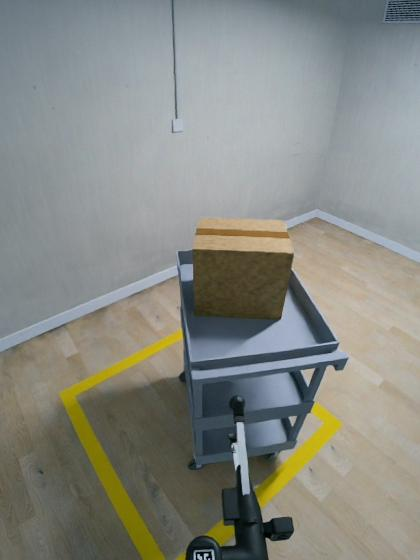

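Scene clock: 1437.70 s.
move: r2 moving
r1: as last shown
r1.lidar_m: 0.46 1.72 2.27 2.80 2.98 4.30 - 2.61 2.01 1.92 1.93 0.44
r1.motor_effort: lift_m=+22(22) arm_m=-4(4) wheel_0=+8(9) wheel_1=+1(1) wheel_2=+10(10)
r1.servo_current: wrist_yaw_rad=98(98) wrist_pitch_rad=33(46) wrist_roll_rad=33(72) gripper_m=52(59)
r1.contact_limits: translate_m 0.8
r1.wrist_depth_mm: - - - - 177 - - / - - - - 217 - - / 1921 - - - 186 - - / - - - - 190 - - / 1921 - - - 193 - - / 1661 1756 1618 200 164 - - / 1160 1098 185 182 148 - -
r2.base_odometry: x=-5.177 y=-2.013 heading=+2.718
r2.turned_by_wheels: -0.001
r2.turned_by_imu: +0.000
r2.base_tilt: forward=-0.7 right=+0.1
r2.lidar_m: 0.57 1.96 2.01 1.61 1.49 1.34 0.91 0.80 0.82 1.59 2.40 0.63
r2.base_status: translate_m moving; strafe_m moving
r2.joint_positions: lift_m=+0.656 arm_m=+0.010 wrist_yaw_rad=-0.001 wrist_pitch_rad=+0.003 wrist_roll_rad=+1.569 gripper_m=+0.117
r2.joint_status: lift_m moving; gripper_m moving
r2.measured_speeds: translate_m=+0.025 strafe_m=-0.127 rotate_rad=-0.001 lift_m=-0.073 arm_m=+0.000 wrist_yaw_rad=+0.000 wrist_pitch_rad=+0.000 wrist_roll_rad=+0.000
r2.motor_effort: lift_m=+12(17) arm_m=+4(4) wheel_0=+11(12) wheel_1=-10(11) wheel_2=-9(10)
r2.servo_current: wrist_yaw_rad=52(59) wrist_pitch_rad=46(52) wrist_roll_rad=39(65) gripper_m=98(98)
r2.contact_limits: arm_m 0.6
r2.hand_pose: x=+0.4692 y=-0.0877 z=+0.8335 quat_wxyz=(+0.708, +0.707, +0.001, -0.001) (m; r2's base frame)
r2.wrist_depth_mm: - - - 436 - 1756 439 / - - - 430 - 778 430 / - - 634 427 - - 424 / - - 647 418 - - 421 / - - 654 413 - - 413 / - 186 192 407 193 413 407 / - - - - 413 1537 1025
pictures: none

Scene clock: 1442.20 s.
earlier move: r2 done
r1.base_odometry: x=-2.480 y=-0.857 heading=+0.826
r1.turned_by_wheels: +0.000
r1.turned_by_imu: +0.000
r1.base_tilt: forward=-1.6 right=+1.3
r1.lidar_m: 0.47 1.70 2.25 2.76 2.96 4.27 - 2.62 1.98 1.92 1.94 0.45
r1.base_status: not commanded
r1.joint_positions: lift_m=+0.300 arm_m=+0.250 wrist_yaw_rad=+0.013 wrist_pitch_rad=+0.002 wrist_roll_rad=+0.000 gripper_m=-0.019
r1.joint_status: not commanded
r1.measured_speeds: all 0
r1.motor_effort: lift_m=+22(22) arm_m=-3(4) wheel_0=+8(9) wheel_1=+1(1) wheel_2=+10(10)
r1.servo_current: wrist_yaw_rad=65(104) wrist_pitch_rad=46(52) wrist_roll_rad=59(72) gripper_m=52(65)
r1.contact_limits: translate_m 0.8
r1.hand_pose: x=+0.7104 y=-0.0836 z=+0.4773 quat_wxyz=(+1.000, +0.000, +0.001, +0.007) (m; r1's base frame)
r1.wrist_depth_mm: - - - - 178 - - / - - 1430 - 216 - - / - - - - 186 - - / - - - - 190 - - / - - - - 194 - - / 1618 1756 1366 200 164 - - / 1182 1098 185 181 148 - -
r2.base_odometry: x=-4.954 y=-0.998 heading=+2.718
r2.turned_by_wheels: +0.000
r2.turned_by_imu: +0.001
r2.base_tilt: forward=-0.7 right=+0.1
r2.lidar_m: 2.58 0.92 0.74 2.63 2.43 0.70 0.76 1.86 0.68 0.58 1.17 2.33
r2.base_status: done
r2.joint_positions: lift_m=+0.648 arm_m=+0.010 wrist_yaw_rad=-0.001 wrist_pitch_rad=+0.003 wrist_roll_rad=+1.569 gripper_m=-0.019
r2.joint_status: all done
r2.measured_speeds: all 0
r2.motor_effort: lift_m=+15(17) arm_m=+4(4) wheel_0=+2(15) wheel_1=-3(11) wheel_2=-5(10)
r2.servo_current: wrist_yaw_rad=52(59) wrist_pitch_rad=39(52) wrist_roll_rad=59(65) gripper_m=91(169)
r2.contact_limits: arm_m 0.6
r2.hand_pose: x=+0.4692 y=-0.0877 z=+0.8257 quat_wxyz=(+0.708, +0.707, +0.001, -0.001) (m; r2's base frame)
r2.wrist_depth_mm: - - - - - 1618 1118 / - - - - - 1618 1138 / - - - - - 1661 1138 / - - - - - 1661 1138 / - - - - - 1661 1138 / - - 187 202 181 1537 1118 / - - - - - 1336 1160
wait: 4.50 of 6 s (r2 has come to rest)
pictures: r2_head_camera
Images, in order (width x height): r2_head_camera 420x560.

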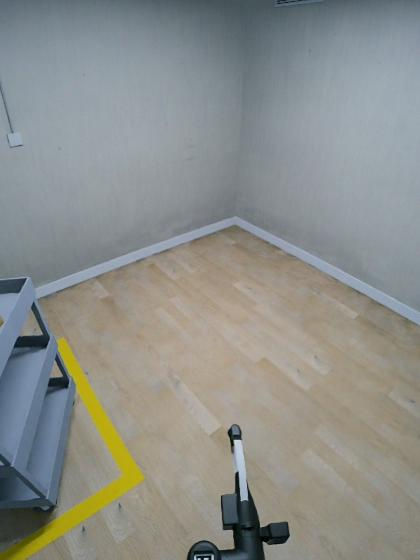

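Emit:
move --r2 '{"base": {"rotate_rad": 1.38}, "pace": "default"}' --blocking false

Emit:
wait --seconds 4 --cameras '["r2_head_camera"]'

Scene clock: 1449.20 s.
move: r2 moving
r1: as last shown
r1.lidar_m: 0.43 1.72 2.22 2.78 2.96 4.25 - 2.60 2.00 1.91 1.96 0.42
r1.servo_current: wrist_yaw_rad=72(78) wrist_pitch_rad=39(46) wrist_roll_rad=65(72) gripper_m=52(59)
r1.contact_limits: translate_m 0.8
r1.wrist_depth_mm: - - - - 178 - - / - - 1397 - 216 - - / - - - - 186 - - / - - - - 191 - - / - - - - 193 - - / 1618 1756 1308 200 164 - - / 1182 1118 186 182 148 - -
r2.base_odometry: x=-4.954 y=-0.998 heading=+2.971
r2.turned_by_wheels: +0.253
r2.turned_by_imu: +0.246
r2.base_tilt: forward=-0.7 right=+0.1
r2.lidar_m: 2.43 0.72 0.84 2.45 1.04 0.70 4.17 1.08 0.59 0.70 2.28 2.52
r2.base_status: rotate_rad moving
r2.joint_positions: lift_m=+0.648 arm_m=+0.010 wrist_yaw_rad=-0.001 wrist_pitch_rad=+0.003 wrist_roll_rad=+1.569 gripper_m=-0.019
r2.joint_status: not commanded
r2.measured_speeds: translate_m=+0.001 strafe_m=+0.002 rotate_rad=+0.975 lift_m=+0.000 arm_m=+0.000 wrist_yaw_rad=+0.000 wrist_pitch_rad=+0.000 wrist_roll_rad=+0.000
r2.motor_effort: lift_m=+15(15) arm_m=+4(4) wheel_0=-10(10) wheel_1=-8(10) wheel_2=-12(12)
r2.servo_current: wrist_yaw_rad=46(52) wrist_pitch_rad=46(46) wrist_roll_rad=33(65) gripper_m=98(104)
r2.contact_limits: arm_m 0.6
r2.hand_pose: x=+0.4692 y=-0.0877 z=+0.8257 quat_wxyz=(+0.708, +0.707, +0.001, -0.001) (m; r2's base frame)
r2.wrist_depth_mm: - - - - - 1618 1118 / - - - - - 1618 1138 / - - - - - 1661 1160 / - - - - - 1618 1138 / - - - - - 1661 1160 / - - 187 202 180 1537 1138 / - - - - - 1366 1160
pictures: none

Scene clock: 1450.67 s.
earlier move: r2 done
r1.base_odometry: x=-2.480 y=-0.857 heading=+0.826
r1.turned_by_wheels: +0.000
r1.turned_by_imu: +0.000
r1.base_tilt: forward=-1.6 right=+1.3
r1.lidar_m: 0.44 1.72 2.25 2.78 2.94 4.27 - 2.58 1.99 1.93 1.98 0.44
r1.base_status: not commanded
r1.joint_positions: lift_m=+0.300 arm_m=+0.250 wrist_yaw_rad=+0.013 wrist_pitch_rad=+0.002 wrist_roll_rad=+0.000 gripper_m=-0.019
r1.joint_status: not commanded
r1.measured_speeds: all 0
r1.motor_effort: lift_m=+22(22) arm_m=-4(4) wheel_0=+8(9) wheel_1=+1(1) wheel_2=+10(10)
r1.servo_current: wrist_yaw_rad=78(98) wrist_pitch_rad=39(52) wrist_roll_rad=52(72) gripper_m=59(59)
r1.contact_limits: translate_m 0.8
r1.hand_pose: x=+0.7104 y=-0.0836 z=+0.4773 quat_wxyz=(+1.000, +0.000, +0.001, +0.007) (m; r1's base frame)
r1.wrist_depth_mm: - - - - 178 - - / - - - - 217 - - / - - - - 186 - - / - - - - 191 - - / - - - - 193 - - / 1618 1708 1336 200 164 - - / 1182 1118 186 182 148 - -
r2.base_odometry: x=-4.954 y=-0.998 heading=-2.185
r2.turned_by_wheels: +1.127
r2.turned_by_imu: +1.097
r2.base_tilt: forward=-0.6 right=+0.1
r2.lidar_m: 0.94 2.45 0.90 0.73 4.61 0.84 0.59 0.78 2.28 2.61 1.24 0.74
r2.base_status: done
r2.joint_positions: lift_m=+0.648 arm_m=+0.010 wrist_yaw_rad=-0.001 wrist_pitch_rad=+0.003 wrist_roll_rad=+1.569 gripper_m=-0.019
r2.joint_status: not commanded
r2.measured_speeds: all 0
r2.motor_effort: lift_m=+15(15) arm_m=+4(5) wheel_0=-2(10) wheel_1=-4(10) wheel_2=-4(12)
r2.servo_current: wrist_yaw_rad=59(59) wrist_pitch_rad=39(46) wrist_roll_rad=59(65) gripper_m=98(104)
r2.contact_limits: arm_m 0.6
r2.hand_pose: x=+0.4692 y=-0.0877 z=+0.8257 quat_wxyz=(+0.708, +0.707, +0.001, -0.001) (m; r2's base frame)
r2.wrist_depth_mm: - - 778 452 - - 473 / - - - 574 - 580 - / - - - 842 - 1366 1138 / - - - - - 1661 1098 / - - - - - 1661 1229 / - - 187 200 180 1537 1138 / - - - - - 1366 1160
wait: 1.47 of 4 s (r2 has come to rest)
pictures: r2_head_camera
Images, in order (width x height): r2_head_camera 420x560.

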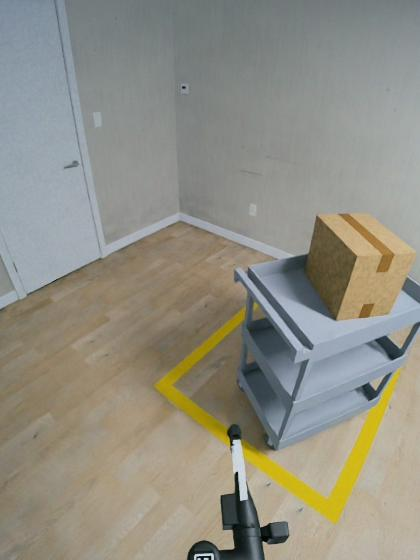

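Emit:
zoom_image --camera "r2_head_camera" --region '[210, 200, 420, 480]'

Scaled by 1.800 from the camera's 420x560 image, which has a finer 1200x1600 frame.

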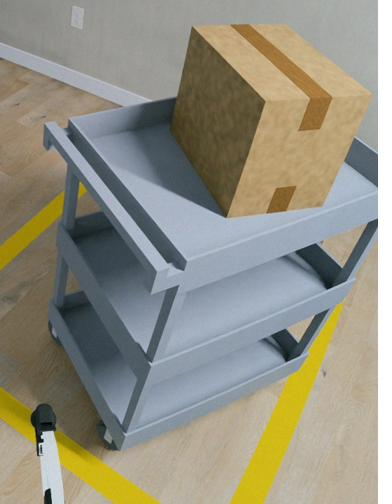

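Emit:
move --r2 '{"base": {"translate_m": 0.27, "strafe_m": -0.715}, "pace": "default", "contact_limits": {"translate_m": 0.3}}' --blocking false

Emit:
wait --seconds 5 --cameras '["r2_head_camera"]'

Scene clock: 1479.23 s.
move: r2 moving
r1: as last shown
r1.lidar_m: 0.44 1.72 2.26 2.77 2.95 4.27 - 2.60 2.00 1.90 1.94 0.44
r1.servo_current: wrist_yaw_rad=78(85) wrist_pitch_rad=39(46) wrist_roll_rad=46(59) gripper_m=52(59)
r1.contact_limits: translate_m 0.8
r1.wrist_depth_mm: - - - - 178 - - / - - - - 217 - - / - - - - 186 - - / - - - - 191 - - / - - - - 193 - - / 1618 1808 1336 200 164 - - / 1160 1098 185 181 148 - -
r2.base_odometry: x=-4.985 y=-0.990 heading=-2.186
r2.turned_by_wheels: +0.000
r2.turned_by_imu: +0.000
r2.base_tilt: forward=-0.7 right=+0.1
r2.lidar_m: 0.87 2.46 0.96 0.74 4.64 0.83 0.58 0.82 2.28 2.59 1.22 0.72
r2.base_status: translate_m moving; strafe_m moving
r2.joint_positions: lift_m=+0.648 arm_m=+0.010 wrist_yaw_rad=-0.001 wrist_pitch_rad=+0.003 wrist_roll_rad=+1.569 gripper_m=-0.019
r2.joint_status: not commanded
r2.measured_speeds: translate_m=+0.044 strafe_m=-0.115 rotate_rad=+0.002 lift_m=+0.000 arm_m=+0.000 wrist_yaw_rad=+0.000 wrist_pitch_rad=+0.000 wrist_roll_rad=+0.000
r2.motor_effort: lift_m=+14(15) arm_m=+4(4) wheel_0=+11(12) wheel_1=-9(11) wheel_2=-8(10)
r2.servo_current: wrist_yaw_rad=46(46) wrist_pitch_rad=46(46) wrist_roll_rad=39(52) gripper_m=98(104)
r2.contact_limits: arm_m 0.6; translate_m 0.3
r2.hand_pose: x=+0.4692 y=-0.0877 z=+0.8257 quat_wxyz=(+0.708, +0.707, +0.001, -0.001) (m; r2's base frame)
r2.wrist_depth_mm: - - 723 445 - - 442 / - - - 473 - 559 504 / - - - 759 - 768 - / - - - - - 1661 1138 / - - - - - 1661 1229 / - - 186 202 180 1537 1138 / - - - - - 1366 1138
pictures: none

Scene clock: 1482.77 s.
earlier move: r2 done
r1.base_odometry: x=-2.480 y=-0.857 heading=+0.826
r1.turned_by_wheels: +0.000
r1.turned_by_imu: +0.000
r1.base_tilt: forward=-1.6 right=+1.3
r1.lidar_m: 0.44 1.71 2.23 2.77 2.95 4.28 - 2.62 2.00 1.93 1.93 0.42
r1.base_status: not commanded
r1.joint_positions: lift_m=+0.300 arm_m=+0.250 wrist_yaw_rad=+0.013 wrist_pitch_rad=+0.002 wrist_roll_rad=+0.000 gripper_m=-0.019
r1.joint_status: not commanded
r1.measured_speeds: all 0
r1.motor_effort: lift_m=+22(22) arm_m=-4(4) wheel_0=+8(9) wheel_1=+1(1) wheel_2=+10(10)
r1.servo_current: wrist_yaw_rad=85(98) wrist_pitch_rad=39(52) wrist_roll_rad=46(72) gripper_m=52(59)
r1.contact_limits: translate_m 0.8
r1.hand_pose: x=+0.7104 y=-0.0836 z=+0.4773 quat_wxyz=(+1.000, +0.000, +0.001, +0.007) (m; r1's base frame)
r1.wrist_depth_mm: - - - - 178 - - / - - - - 216 - - / - - - - 186 - - / - - - - 190 - - / - - - - 193 - - / 1576 1708 1618 201 165 - - / 1160 1078 185 182 148 - -
r2.base_odometry: x=-5.693 y=-0.806 heading=-2.186
r2.turned_by_wheels: +0.000
r2.turned_by_imu: +0.001
r2.base_tilt: forward=-0.7 right=+0.0
r2.lidar_m: 0.50 0.49 0.61 1.44 2.55 1.08 1.21 1.97 1.93 2.02 1.72 0.60
r2.base_status: done
r2.joint_positions: lift_m=+0.648 arm_m=+0.010 wrist_yaw_rad=-0.001 wrist_pitch_rad=+0.003 wrist_roll_rad=+1.569 gripper_m=-0.019
r2.joint_status: not commanded
r2.measured_speeds: all 0
r2.motor_effort: lift_m=+15(15) arm_m=+4(4) wheel_0=+0(14) wheel_1=-4(11) wheel_2=-3(11)
r2.servo_current: wrist_yaw_rad=39(59) wrist_pitch_rad=39(46) wrist_roll_rad=52(65) gripper_m=98(104)
r2.contact_limits: arm_m 0.6; translate_m 0.3
r2.hand_pose: x=+0.4692 y=-0.0877 z=+0.8257 quat_wxyz=(+0.708, +0.707, +0.001, -0.001) (m; r2's base frame)
r2.wrist_depth_mm: - - - - - 1366 1138 / - - - - - 1464 1138 / - - - 355 362 488 449 / - - - 338 - 715 - / - - - 324 - - - / - 377 186 202 179 - - / - 366 366 - - - -
wait: 3.53 of 5 s (r2 has come to rest)
pictures: r2_head_camera
Images, in order (width x height): r2_head_camera 420x560.

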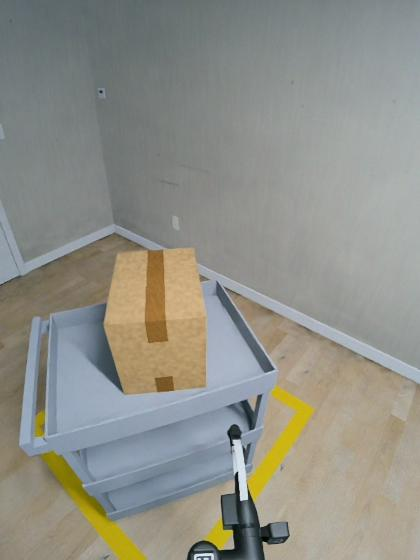

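Emit:
zoom_image --camera "r2_head_camera" --region '[0, 340, 330, 560]'

Scaled by 1.527 from the camera's 420x560 image, which has a finer 1200x1600 frame.

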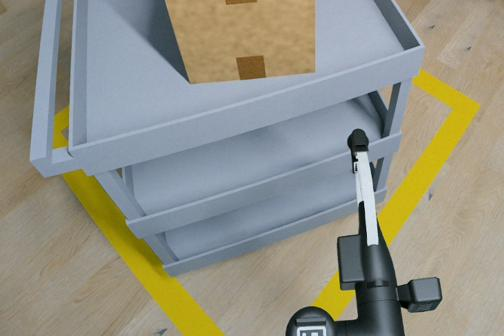

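Emit:
move --r2 '{"base": {"translate_m": 0.24, "strafe_m": 0.02}, "pace": "slow", "contact_limits": {"translate_m": 0.35}}' --blocking false

Emit:
wait --seconds 5 --cameras '["r2_head_camera"]'

Scene clock: 1510.07 s.
move: r2 moving
r1: as last shown
r1.lidar_m: 0.42 1.70 2.24 2.79 2.98 4.30 - 2.61 1.99 1.93 1.96 0.44
r1.motor_effort: lift_m=+22(22) arm_m=-3(4) wheel_0=+8(9) wheel_1=+1(1) wheel_2=+10(10)
r1.servo_current: wrist_yaw_rad=78(91) wrist_pitch_rad=39(52) wrist_roll_rad=59(59) gripper_m=52(59)
r1.contact_limits: translate_m 0.8
r1.wrist_depth_mm: - - - - 178 - - / - - - - 216 - - / - - - - 186 - - / - - - - 191 - - / - - - - 193 - - / 1576 1708 1576 200 164 - - / 1160 1118 185 182 148 - -
r2.base_odometry: x=-5.700 y=-0.816 heading=-2.186
r2.turned_by_wheels: +0.000
r2.turned_by_imu: +0.001
r2.base_tilt: forward=-0.7 right=+0.1
r2.lidar_m: 0.48 0.47 0.58 1.43 2.59 1.09 1.24 1.96 1.95 2.04 1.71 0.61
r2.base_status: translate_m moving; strafe_m moving
r2.joint_positions: lift_m=+0.648 arm_m=+0.010 wrist_yaw_rad=-0.001 wrist_pitch_rad=+0.003 wrist_roll_rad=+1.569 gripper_m=-0.019
r2.joint_status: not commanded
r2.measured_speeds: translate_m=+0.049 strafe_m=+0.004 rotate_rad=+0.003 lift_m=+0.000 arm_m=+0.000 wrist_yaw_rad=+0.000 wrist_pitch_rad=+0.000 wrist_roll_rad=+0.000
r2.motor_effort: lift_m=+15(15) arm_m=+4(4) wheel_0=+4(8) wheel_1=+8(8) wheel_2=-10(11)
r2.servo_current: wrist_yaw_rad=46(59) wrist_pitch_rad=39(46) wrist_roll_rad=39(59) gripper_m=98(98)
r2.contact_limits: arm_m 0.6; translate_m 0.35
r2.hand_pose: x=+0.4692 y=-0.0877 z=+0.8257 quat_wxyz=(+0.708, +0.707, +0.001, -0.001) (m; r2's base frame)
r2.wrist_depth_mm: - - - - - 1366 1138 / - - - - - 1464 1160 / - - - 343 351 355 355 / - - - 327 - 1708 - / - - - 314 - - - / - 382 186 202 179 - - / 357 357 355 - - - -
pictures: none

Scene clock: 1513.27 s.
earlier move: r2 done
r1.base_odometry: x=-2.480 y=-0.857 heading=+0.826
r1.turned_by_wheels: +0.000
r1.turned_by_imu: +0.000
r1.base_tilt: forward=-1.6 right=+1.3
r1.lidar_m: 0.47 1.73 2.24 2.76 2.97 4.28 - 2.60 2.00 1.94 1.95 0.45
r1.base_status: not commanded
r1.joint_positions: lift_m=+0.300 arm_m=+0.250 wrist_yaw_rad=+0.013 wrist_pitch_rad=+0.002 wrist_roll_rad=+0.000 gripper_m=-0.019
r1.joint_status: not commanded
r1.measured_speeds: all 0
r1.motor_effort: lift_m=+22(22) arm_m=-4(4) wheel_0=+8(9) wheel_1=+1(1) wheel_2=+10(10)
r1.servo_current: wrist_yaw_rad=72(98) wrist_pitch_rad=46(52) wrist_roll_rad=13(65) gripper_m=59(59)
r1.contact_limits: translate_m 0.8
r1.hand_pose: x=+0.7104 y=-0.0836 z=+0.4773 quat_wxyz=(+1.000, +0.000, +0.001, +0.007) (m; r1's base frame)
r1.wrist_depth_mm: - - - - 178 - - / - - - - 216 - - / - - - - 186 - - / - - - - 191 - - / - - - - 193 - - / 1661 1808 1576 199 164 - - / 1182 1098 185 182 148 - -
r2.base_odometry: x=-5.816 y=-1.013 heading=-2.186
r2.turned_by_wheels: -0.001
r2.turned_by_imu: -0.001
r2.base_tilt: forward=-0.7 right=+0.1
r2.lidar_m: 0.36 0.32 0.33 1.47 1.47 1.26 1.40 2.13 2.12 1.85 1.53 0.53
r2.base_status: done
r2.joint_positions: lift_m=+0.648 arm_m=+0.010 wrist_yaw_rad=-0.008 wrist_pitch_rad=+0.003 wrist_roll_rad=+1.569 gripper_m=-0.019
r2.joint_status: not commanded
r2.measured_speeds: all 0
r2.motor_effort: lift_m=+15(15) arm_m=+4(4) wheel_0=+0(8) wheel_1=+4(8) wheel_2=-10(16)
r2.servo_current: wrist_yaw_rad=65(72) wrist_pitch_rad=39(46) wrist_roll_rad=52(65) gripper_m=85(104)
r2.contact_limits: arm_m 0.6; translate_m 0.35
r2.hand_pose: x=+0.4686 y=-0.0896 z=+0.8257 quat_wxyz=(+0.708, +0.707, -0.002, -0.004) (m; r2's base frame)
r2.wrist_depth_mm: - - - - - 1229 1118 / - - - 332 - 1336 1138 / - - - 303 340 1366 407 / - - 273 274 - 1661 462 / - - - 249 - 661 - / - - 187 200 170 - - / 277 274 272 - - - -
wait: 3.20 of 5 s (r2 has come to rest)
pictures: r2_head_camera
Images, in order (width x height): r2_head_camera 420x560.

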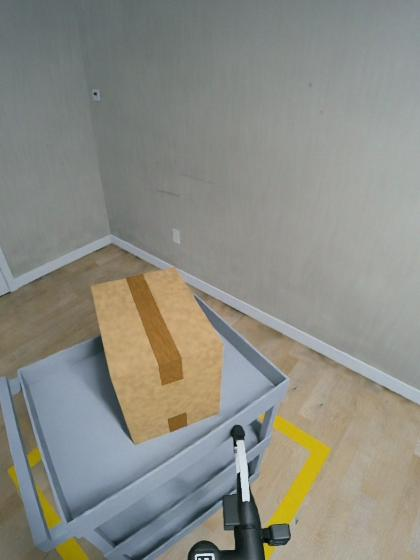

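Emit:
move --r2 '{"base": {"translate_m": 0.095}, "pace": "slow", "contact_limits": {"translate_m": 0.35}}' --blocking false

Emit:
wait --seconds 3

Emit:
move --r2 '{"base": {"translate_m": -0.25}, "pace": "default"}' --blocking false

Emit:
wait --seconds 3 --cameras '["r2_head_camera"]'

Scene clock: 1529.47 s.
move: r2 moving
r1: as last shown
r1.lidar_m: 0.46 1.72 2.25 2.77 2.97 4.27 - 2.60 2.00 1.91 1.93 0.45
r1.motor_effort: lift_m=+22(22) arm_m=-4(4) wheel_0=+8(8) wheel_1=+1(1) wheel_2=+10(10)
r1.servo_current: wrist_yaw_rad=78(85) wrist_pitch_rad=39(46) wrist_roll_rad=33(59) gripper_m=52(59)
r1.contact_limits: translate_m 0.8
r1.wrist_depth_mm: - - - - 178 - - / - - - - 217 - - / - - - - 186 - - / - - - - 191 - - / - - - - 193 - - / 1618 1756 1576 200 164 - - / 1229 1118 185 182 148 - -
r2.base_odometry: x=-5.823 y=-1.023 heading=-2.187
r2.turned_by_wheels: -0.001
r2.turned_by_imu: +0.000
r2.base_tilt: forward=-0.7 right=+0.1
r2.lidar_m: 0.34 0.31 0.33 1.51 1.43 1.27 1.43 2.14 2.15 1.84 1.53 0.49
r2.base_status: translate_m moving
r2.joint_positions: lift_m=+0.648 arm_m=+0.010 wrist_yaw_rad=-0.008 wrist_pitch_rad=+0.003 wrist_roll_rad=+1.569 gripper_m=-0.019
r2.joint_status: not commanded
r2.measured_speeds: translate_m=+0.048 strafe_m=+0.001 rotate_rad=-0.002 lift_m=+0.000 arm_m=+0.000 wrist_yaw_rad=+0.000 wrist_pitch_rad=+0.000 wrist_roll_rad=+0.000
r2.motor_effort: lift_m=+15(15) arm_m=+4(4) wheel_0=+3(8) wheel_1=+6(8) wheel_2=-13(16)
r2.servo_current: wrist_yaw_rad=65(65) wrist_pitch_rad=39(52) wrist_roll_rad=39(59) gripper_m=78(91)
r2.contact_limits: arm_m 0.6; translate_m 0.35
r2.hand_pose: x=+0.4686 y=-0.0896 z=+0.8257 quat_wxyz=(+0.708, +0.707, -0.002, -0.004) (m; r2's base frame)
r2.wrist_depth_mm: - - - - - - 1118 / - - - - - 1308 1138 / - - - 307 338 1366 402 / - - 274 273 - 1618 455 / - - - 249 - 1808 - / - - 188 200 171 - - / 276 270 271 - - - -
pictures: none

Scene clock: 1531.20 s.
earlier move: r2 done
r1.base_odometry: x=-2.480 y=-0.857 heading=+0.826
r1.turned_by_wheels: +0.000
r1.turned_by_imu: +0.000
r1.base_tilt: forward=-1.6 right=+1.3
r1.lidar_m: 0.45 1.73 2.21 2.77 2.94 4.24 - 2.65 1.99 1.93 1.92 0.45
r1.base_status: not commanded
r1.joint_positions: lift_m=+0.300 arm_m=+0.250 wrist_yaw_rad=+0.013 wrist_pitch_rad=+0.002 wrist_roll_rad=+0.000 gripper_m=-0.019
r1.joint_status: not commanded
r1.measured_speeds: all 0
r1.motor_effort: lift_m=+22(22) arm_m=-4(4) wheel_0=+8(9) wheel_1=+1(1) wheel_2=+10(10)
r1.servo_current: wrist_yaw_rad=91(104) wrist_pitch_rad=39(52) wrist_roll_rad=39(72) gripper_m=52(59)
r1.contact_limits: translate_m 0.8
r1.hand_pose: x=+0.7104 y=-0.0836 z=+0.4773 quat_wxyz=(+1.000, +0.000, +0.001, +0.007) (m; r1's base frame)
r1.wrist_depth_mm: - - - - 178 - - / - - - - 217 - - / - - - - 186 - - / - - - - 191 - - / - - - - 194 - - / 1618 1756 1618 200 165 - - / 1160 1118 185 183 148 - -
r2.base_odometry: x=-5.870 y=-1.090 heading=-2.187
r2.turned_by_wheels: +0.000
r2.turned_by_imu: -0.001
r2.base_tilt: forward=-0.7 right=+0.1
r2.lidar_m: 0.32 0.26 0.26 1.60 1.50 1.35 1.47 2.19 2.21 1.75 1.48 0.53
r2.base_status: done
r2.joint_positions: lift_m=+0.648 arm_m=+0.010 wrist_yaw_rad=-0.011 wrist_pitch_rad=+0.003 wrist_roll_rad=+1.569 gripper_m=-0.019
r2.joint_status: not commanded
r2.measured_speeds: all 0
r2.motor_effort: lift_m=+15(15) arm_m=+4(4) wheel_0=+1(8) wheel_1=+3(8) wheel_2=-10(17)
r2.servo_current: wrist_yaw_rad=72(78) wrist_pitch_rad=39(52) wrist_roll_rad=52(59) gripper_m=78(91)
r2.contact_limits: arm_m 0.6; translate_m 0.35
r2.hand_pose: x=+0.4683 y=-0.0907 z=+0.8257 quat_wxyz=(+0.708, +0.707, -0.003, -0.005) (m; r2's base frame)
r2.wrist_depth_mm: - - - - - - 1118 / - - - - - 1281 1138 / - - - 338 375 384 384 / - - - 291 - 1576 462 / - - 263 255 - 1618 - / 297 297 187 200 179 - - / 278 274 272 - - - -
wait: 1.73 of 3 s (r2 has come to rest)
pictures: none

Scene clock: 1531.70 s.
move: r2 moving
r1: as last shown
r1.base_tilt: forward=-1.6 right=+1.2
r1.lidar_m: 0.45 1.71 2.27 2.77 2.98 4.28 - 2.60 1.97 1.93 1.95 0.46
r1.servo_current: wrist_yaw_rad=85(104) wrist_pitch_rad=46(46) wrist_roll_rad=46(52) gripper_m=59(59)
r1.contact_limits: translate_m 0.8
r1.wrist_depth_mm: - - - - 178 - - / - - - - 217 - - / - - - - 186 - - / - - - - 191 - - / - - - - 193 - - / 1618 1808 1576 200 164 - - / 1182 1118 185 182 148 - -
r2.base_odometry: x=-5.852 y=-1.065 heading=-2.187
r2.turned_by_wheels: +0.000
r2.turned_by_imu: +0.000
r2.base_tilt: forward=-0.7 right=+0.0
r2.lidar_m: 0.32 0.28 0.30 1.55 1.46 1.32 1.47 2.18 2.17 1.82 1.52 0.59
r2.base_status: translate_m moving
r2.joint_positions: lift_m=+0.648 arm_m=+0.010 wrist_yaw_rad=-0.003 wrist_pitch_rad=+0.003 wrist_roll_rad=+1.569 gripper_m=-0.019
r2.joint_status: not commanded
r2.measured_speeds: translate_m=-0.121 strafe_m=+0.001 rotate_rad=-0.002 lift_m=+0.000 arm_m=+0.000 wrist_yaw_rad=+0.000 wrist_pitch_rad=+0.000 wrist_roll_rad=+0.000
r2.motor_effort: lift_m=+15(15) arm_m=+4(4) wheel_0=-8(8) wheel_1=-7(8) wheel_2=+12(12)
r2.servo_current: wrist_yaw_rad=46(72) wrist_pitch_rad=39(46) wrist_roll_rad=46(52) gripper_m=85(85)
r2.contact_limits: arm_m 0.6
r2.hand_pose: x=+0.4690 y=-0.0882 z=+0.8257 quat_wxyz=(+0.708, +0.707, +0.000, -0.002) (m; r2's base frame)
r2.wrist_depth_mm: - - - - - - 1138 / - - - - - 1255 1138 / - - - 353 402 455 449 / - - - 304 - 1661 - / - - 329 270 - 668 - / 314 315 186 202 170 - - / 290 291 289 - - - -
pictures: none

Scene clock: 1533.50 s.
earlier move: r2 done
r1.base_odometry: x=-2.480 y=-0.857 heading=+0.826
r1.turned_by_wheels: +0.000
r1.turned_by_imu: +0.000
r1.base_tilt: forward=-1.6 right=+1.3
r1.lidar_m: 0.42 1.74 2.24 2.77 2.96 4.26 - 2.61 1.99 1.91 1.93 0.46
r1.base_status: not commanded
r1.joint_positions: lift_m=+0.300 arm_m=+0.250 wrist_yaw_rad=+0.013 wrist_pitch_rad=+0.002 wrist_roll_rad=+0.000 gripper_m=-0.019
r1.joint_status: not commanded
r1.measured_speeds: all 0
r1.motor_effort: lift_m=+22(22) arm_m=-4(4) wheel_0=+8(9) wheel_1=+1(1) wheel_2=+10(10)
r1.servo_current: wrist_yaw_rad=85(104) wrist_pitch_rad=46(52) wrist_roll_rad=52(59) gripper_m=52(59)
r1.contact_limits: translate_m 0.8
r1.hand_pose: x=+0.7104 y=-0.0836 z=+0.4773 quat_wxyz=(+1.000, +0.000, +0.001, +0.007) (m; r1's base frame)
r1.wrist_depth_mm: - - - - 178 - - / - - - - 217 - - / - - - - 186 - - / - - - - 191 - - / - - - - 194 - - / 1576 1708 1618 200 164 - - / 1182 1098 185 182 149 - -
r2.base_odometry: x=-5.726 y=-0.886 heading=-2.187
r2.turned_by_wheels: +0.000
r2.turned_by_imu: +0.000
r2.base_tilt: forward=-0.7 right=+0.1
r2.lidar_m: 0.54 0.48 2.48 1.42 5.14 1.13 1.31 2.04 2.01 2.00 1.68 0.91
r2.base_status: done
r2.joint_positions: lift_m=+0.648 arm_m=+0.010 wrist_yaw_rad=-0.003 wrist_pitch_rad=+0.003 wrist_roll_rad=+1.569 gripper_m=-0.019
r2.joint_status: not commanded
r2.measured_speeds: all 0
r2.motor_effort: lift_m=+15(15) arm_m=+4(4) wheel_0=-4(10) wheel_1=-3(9) wheel_2=+2(14)
r2.servo_current: wrist_yaw_rad=59(72) wrist_pitch_rad=39(46) wrist_roll_rad=39(59) gripper_m=78(85)
r2.contact_limits: arm_m 0.6
r2.hand_pose: x=+0.4690 y=-0.0882 z=+0.8257 quat_wxyz=(+0.708, +0.707, +0.000, -0.002) (m; r2's base frame)
r2.wrist_depth_mm: - - - - - 1366 1098 / - - - - - 1430 1160 / - - - 591 - 1336 1138 / - - - 521 - 707 535 / - - 544 466 - 820 455 / - 517 187 201 178 - - / - 480 459 - - - -
wait: 1.80 of 3 s (r2 has come to rest)
pictures: r2_head_camera
Images, in order (width x height): r2_head_camera 420x560.

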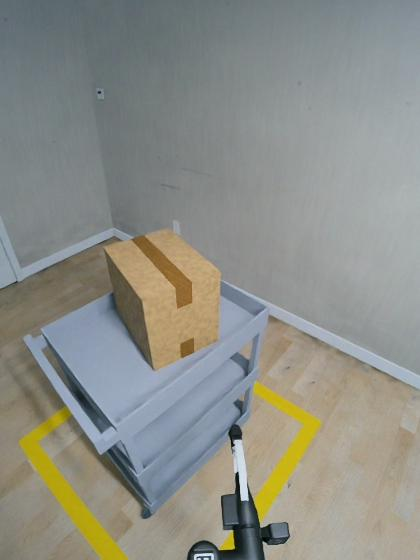

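Emit:
zoom_image --camera "r2_head_camera" --region '[0, 270, 340, 560]'

Scaled by 1.482 from the camera's 420x560 image, which has a finer 1200x1600 frame.

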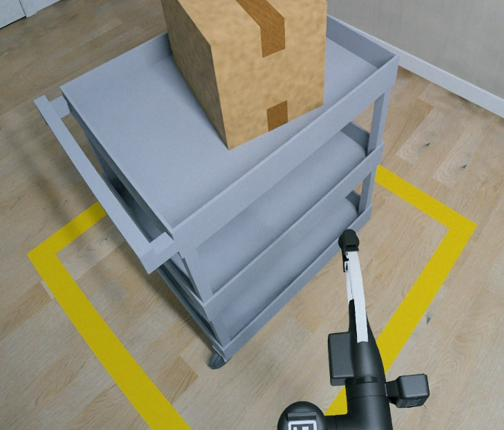

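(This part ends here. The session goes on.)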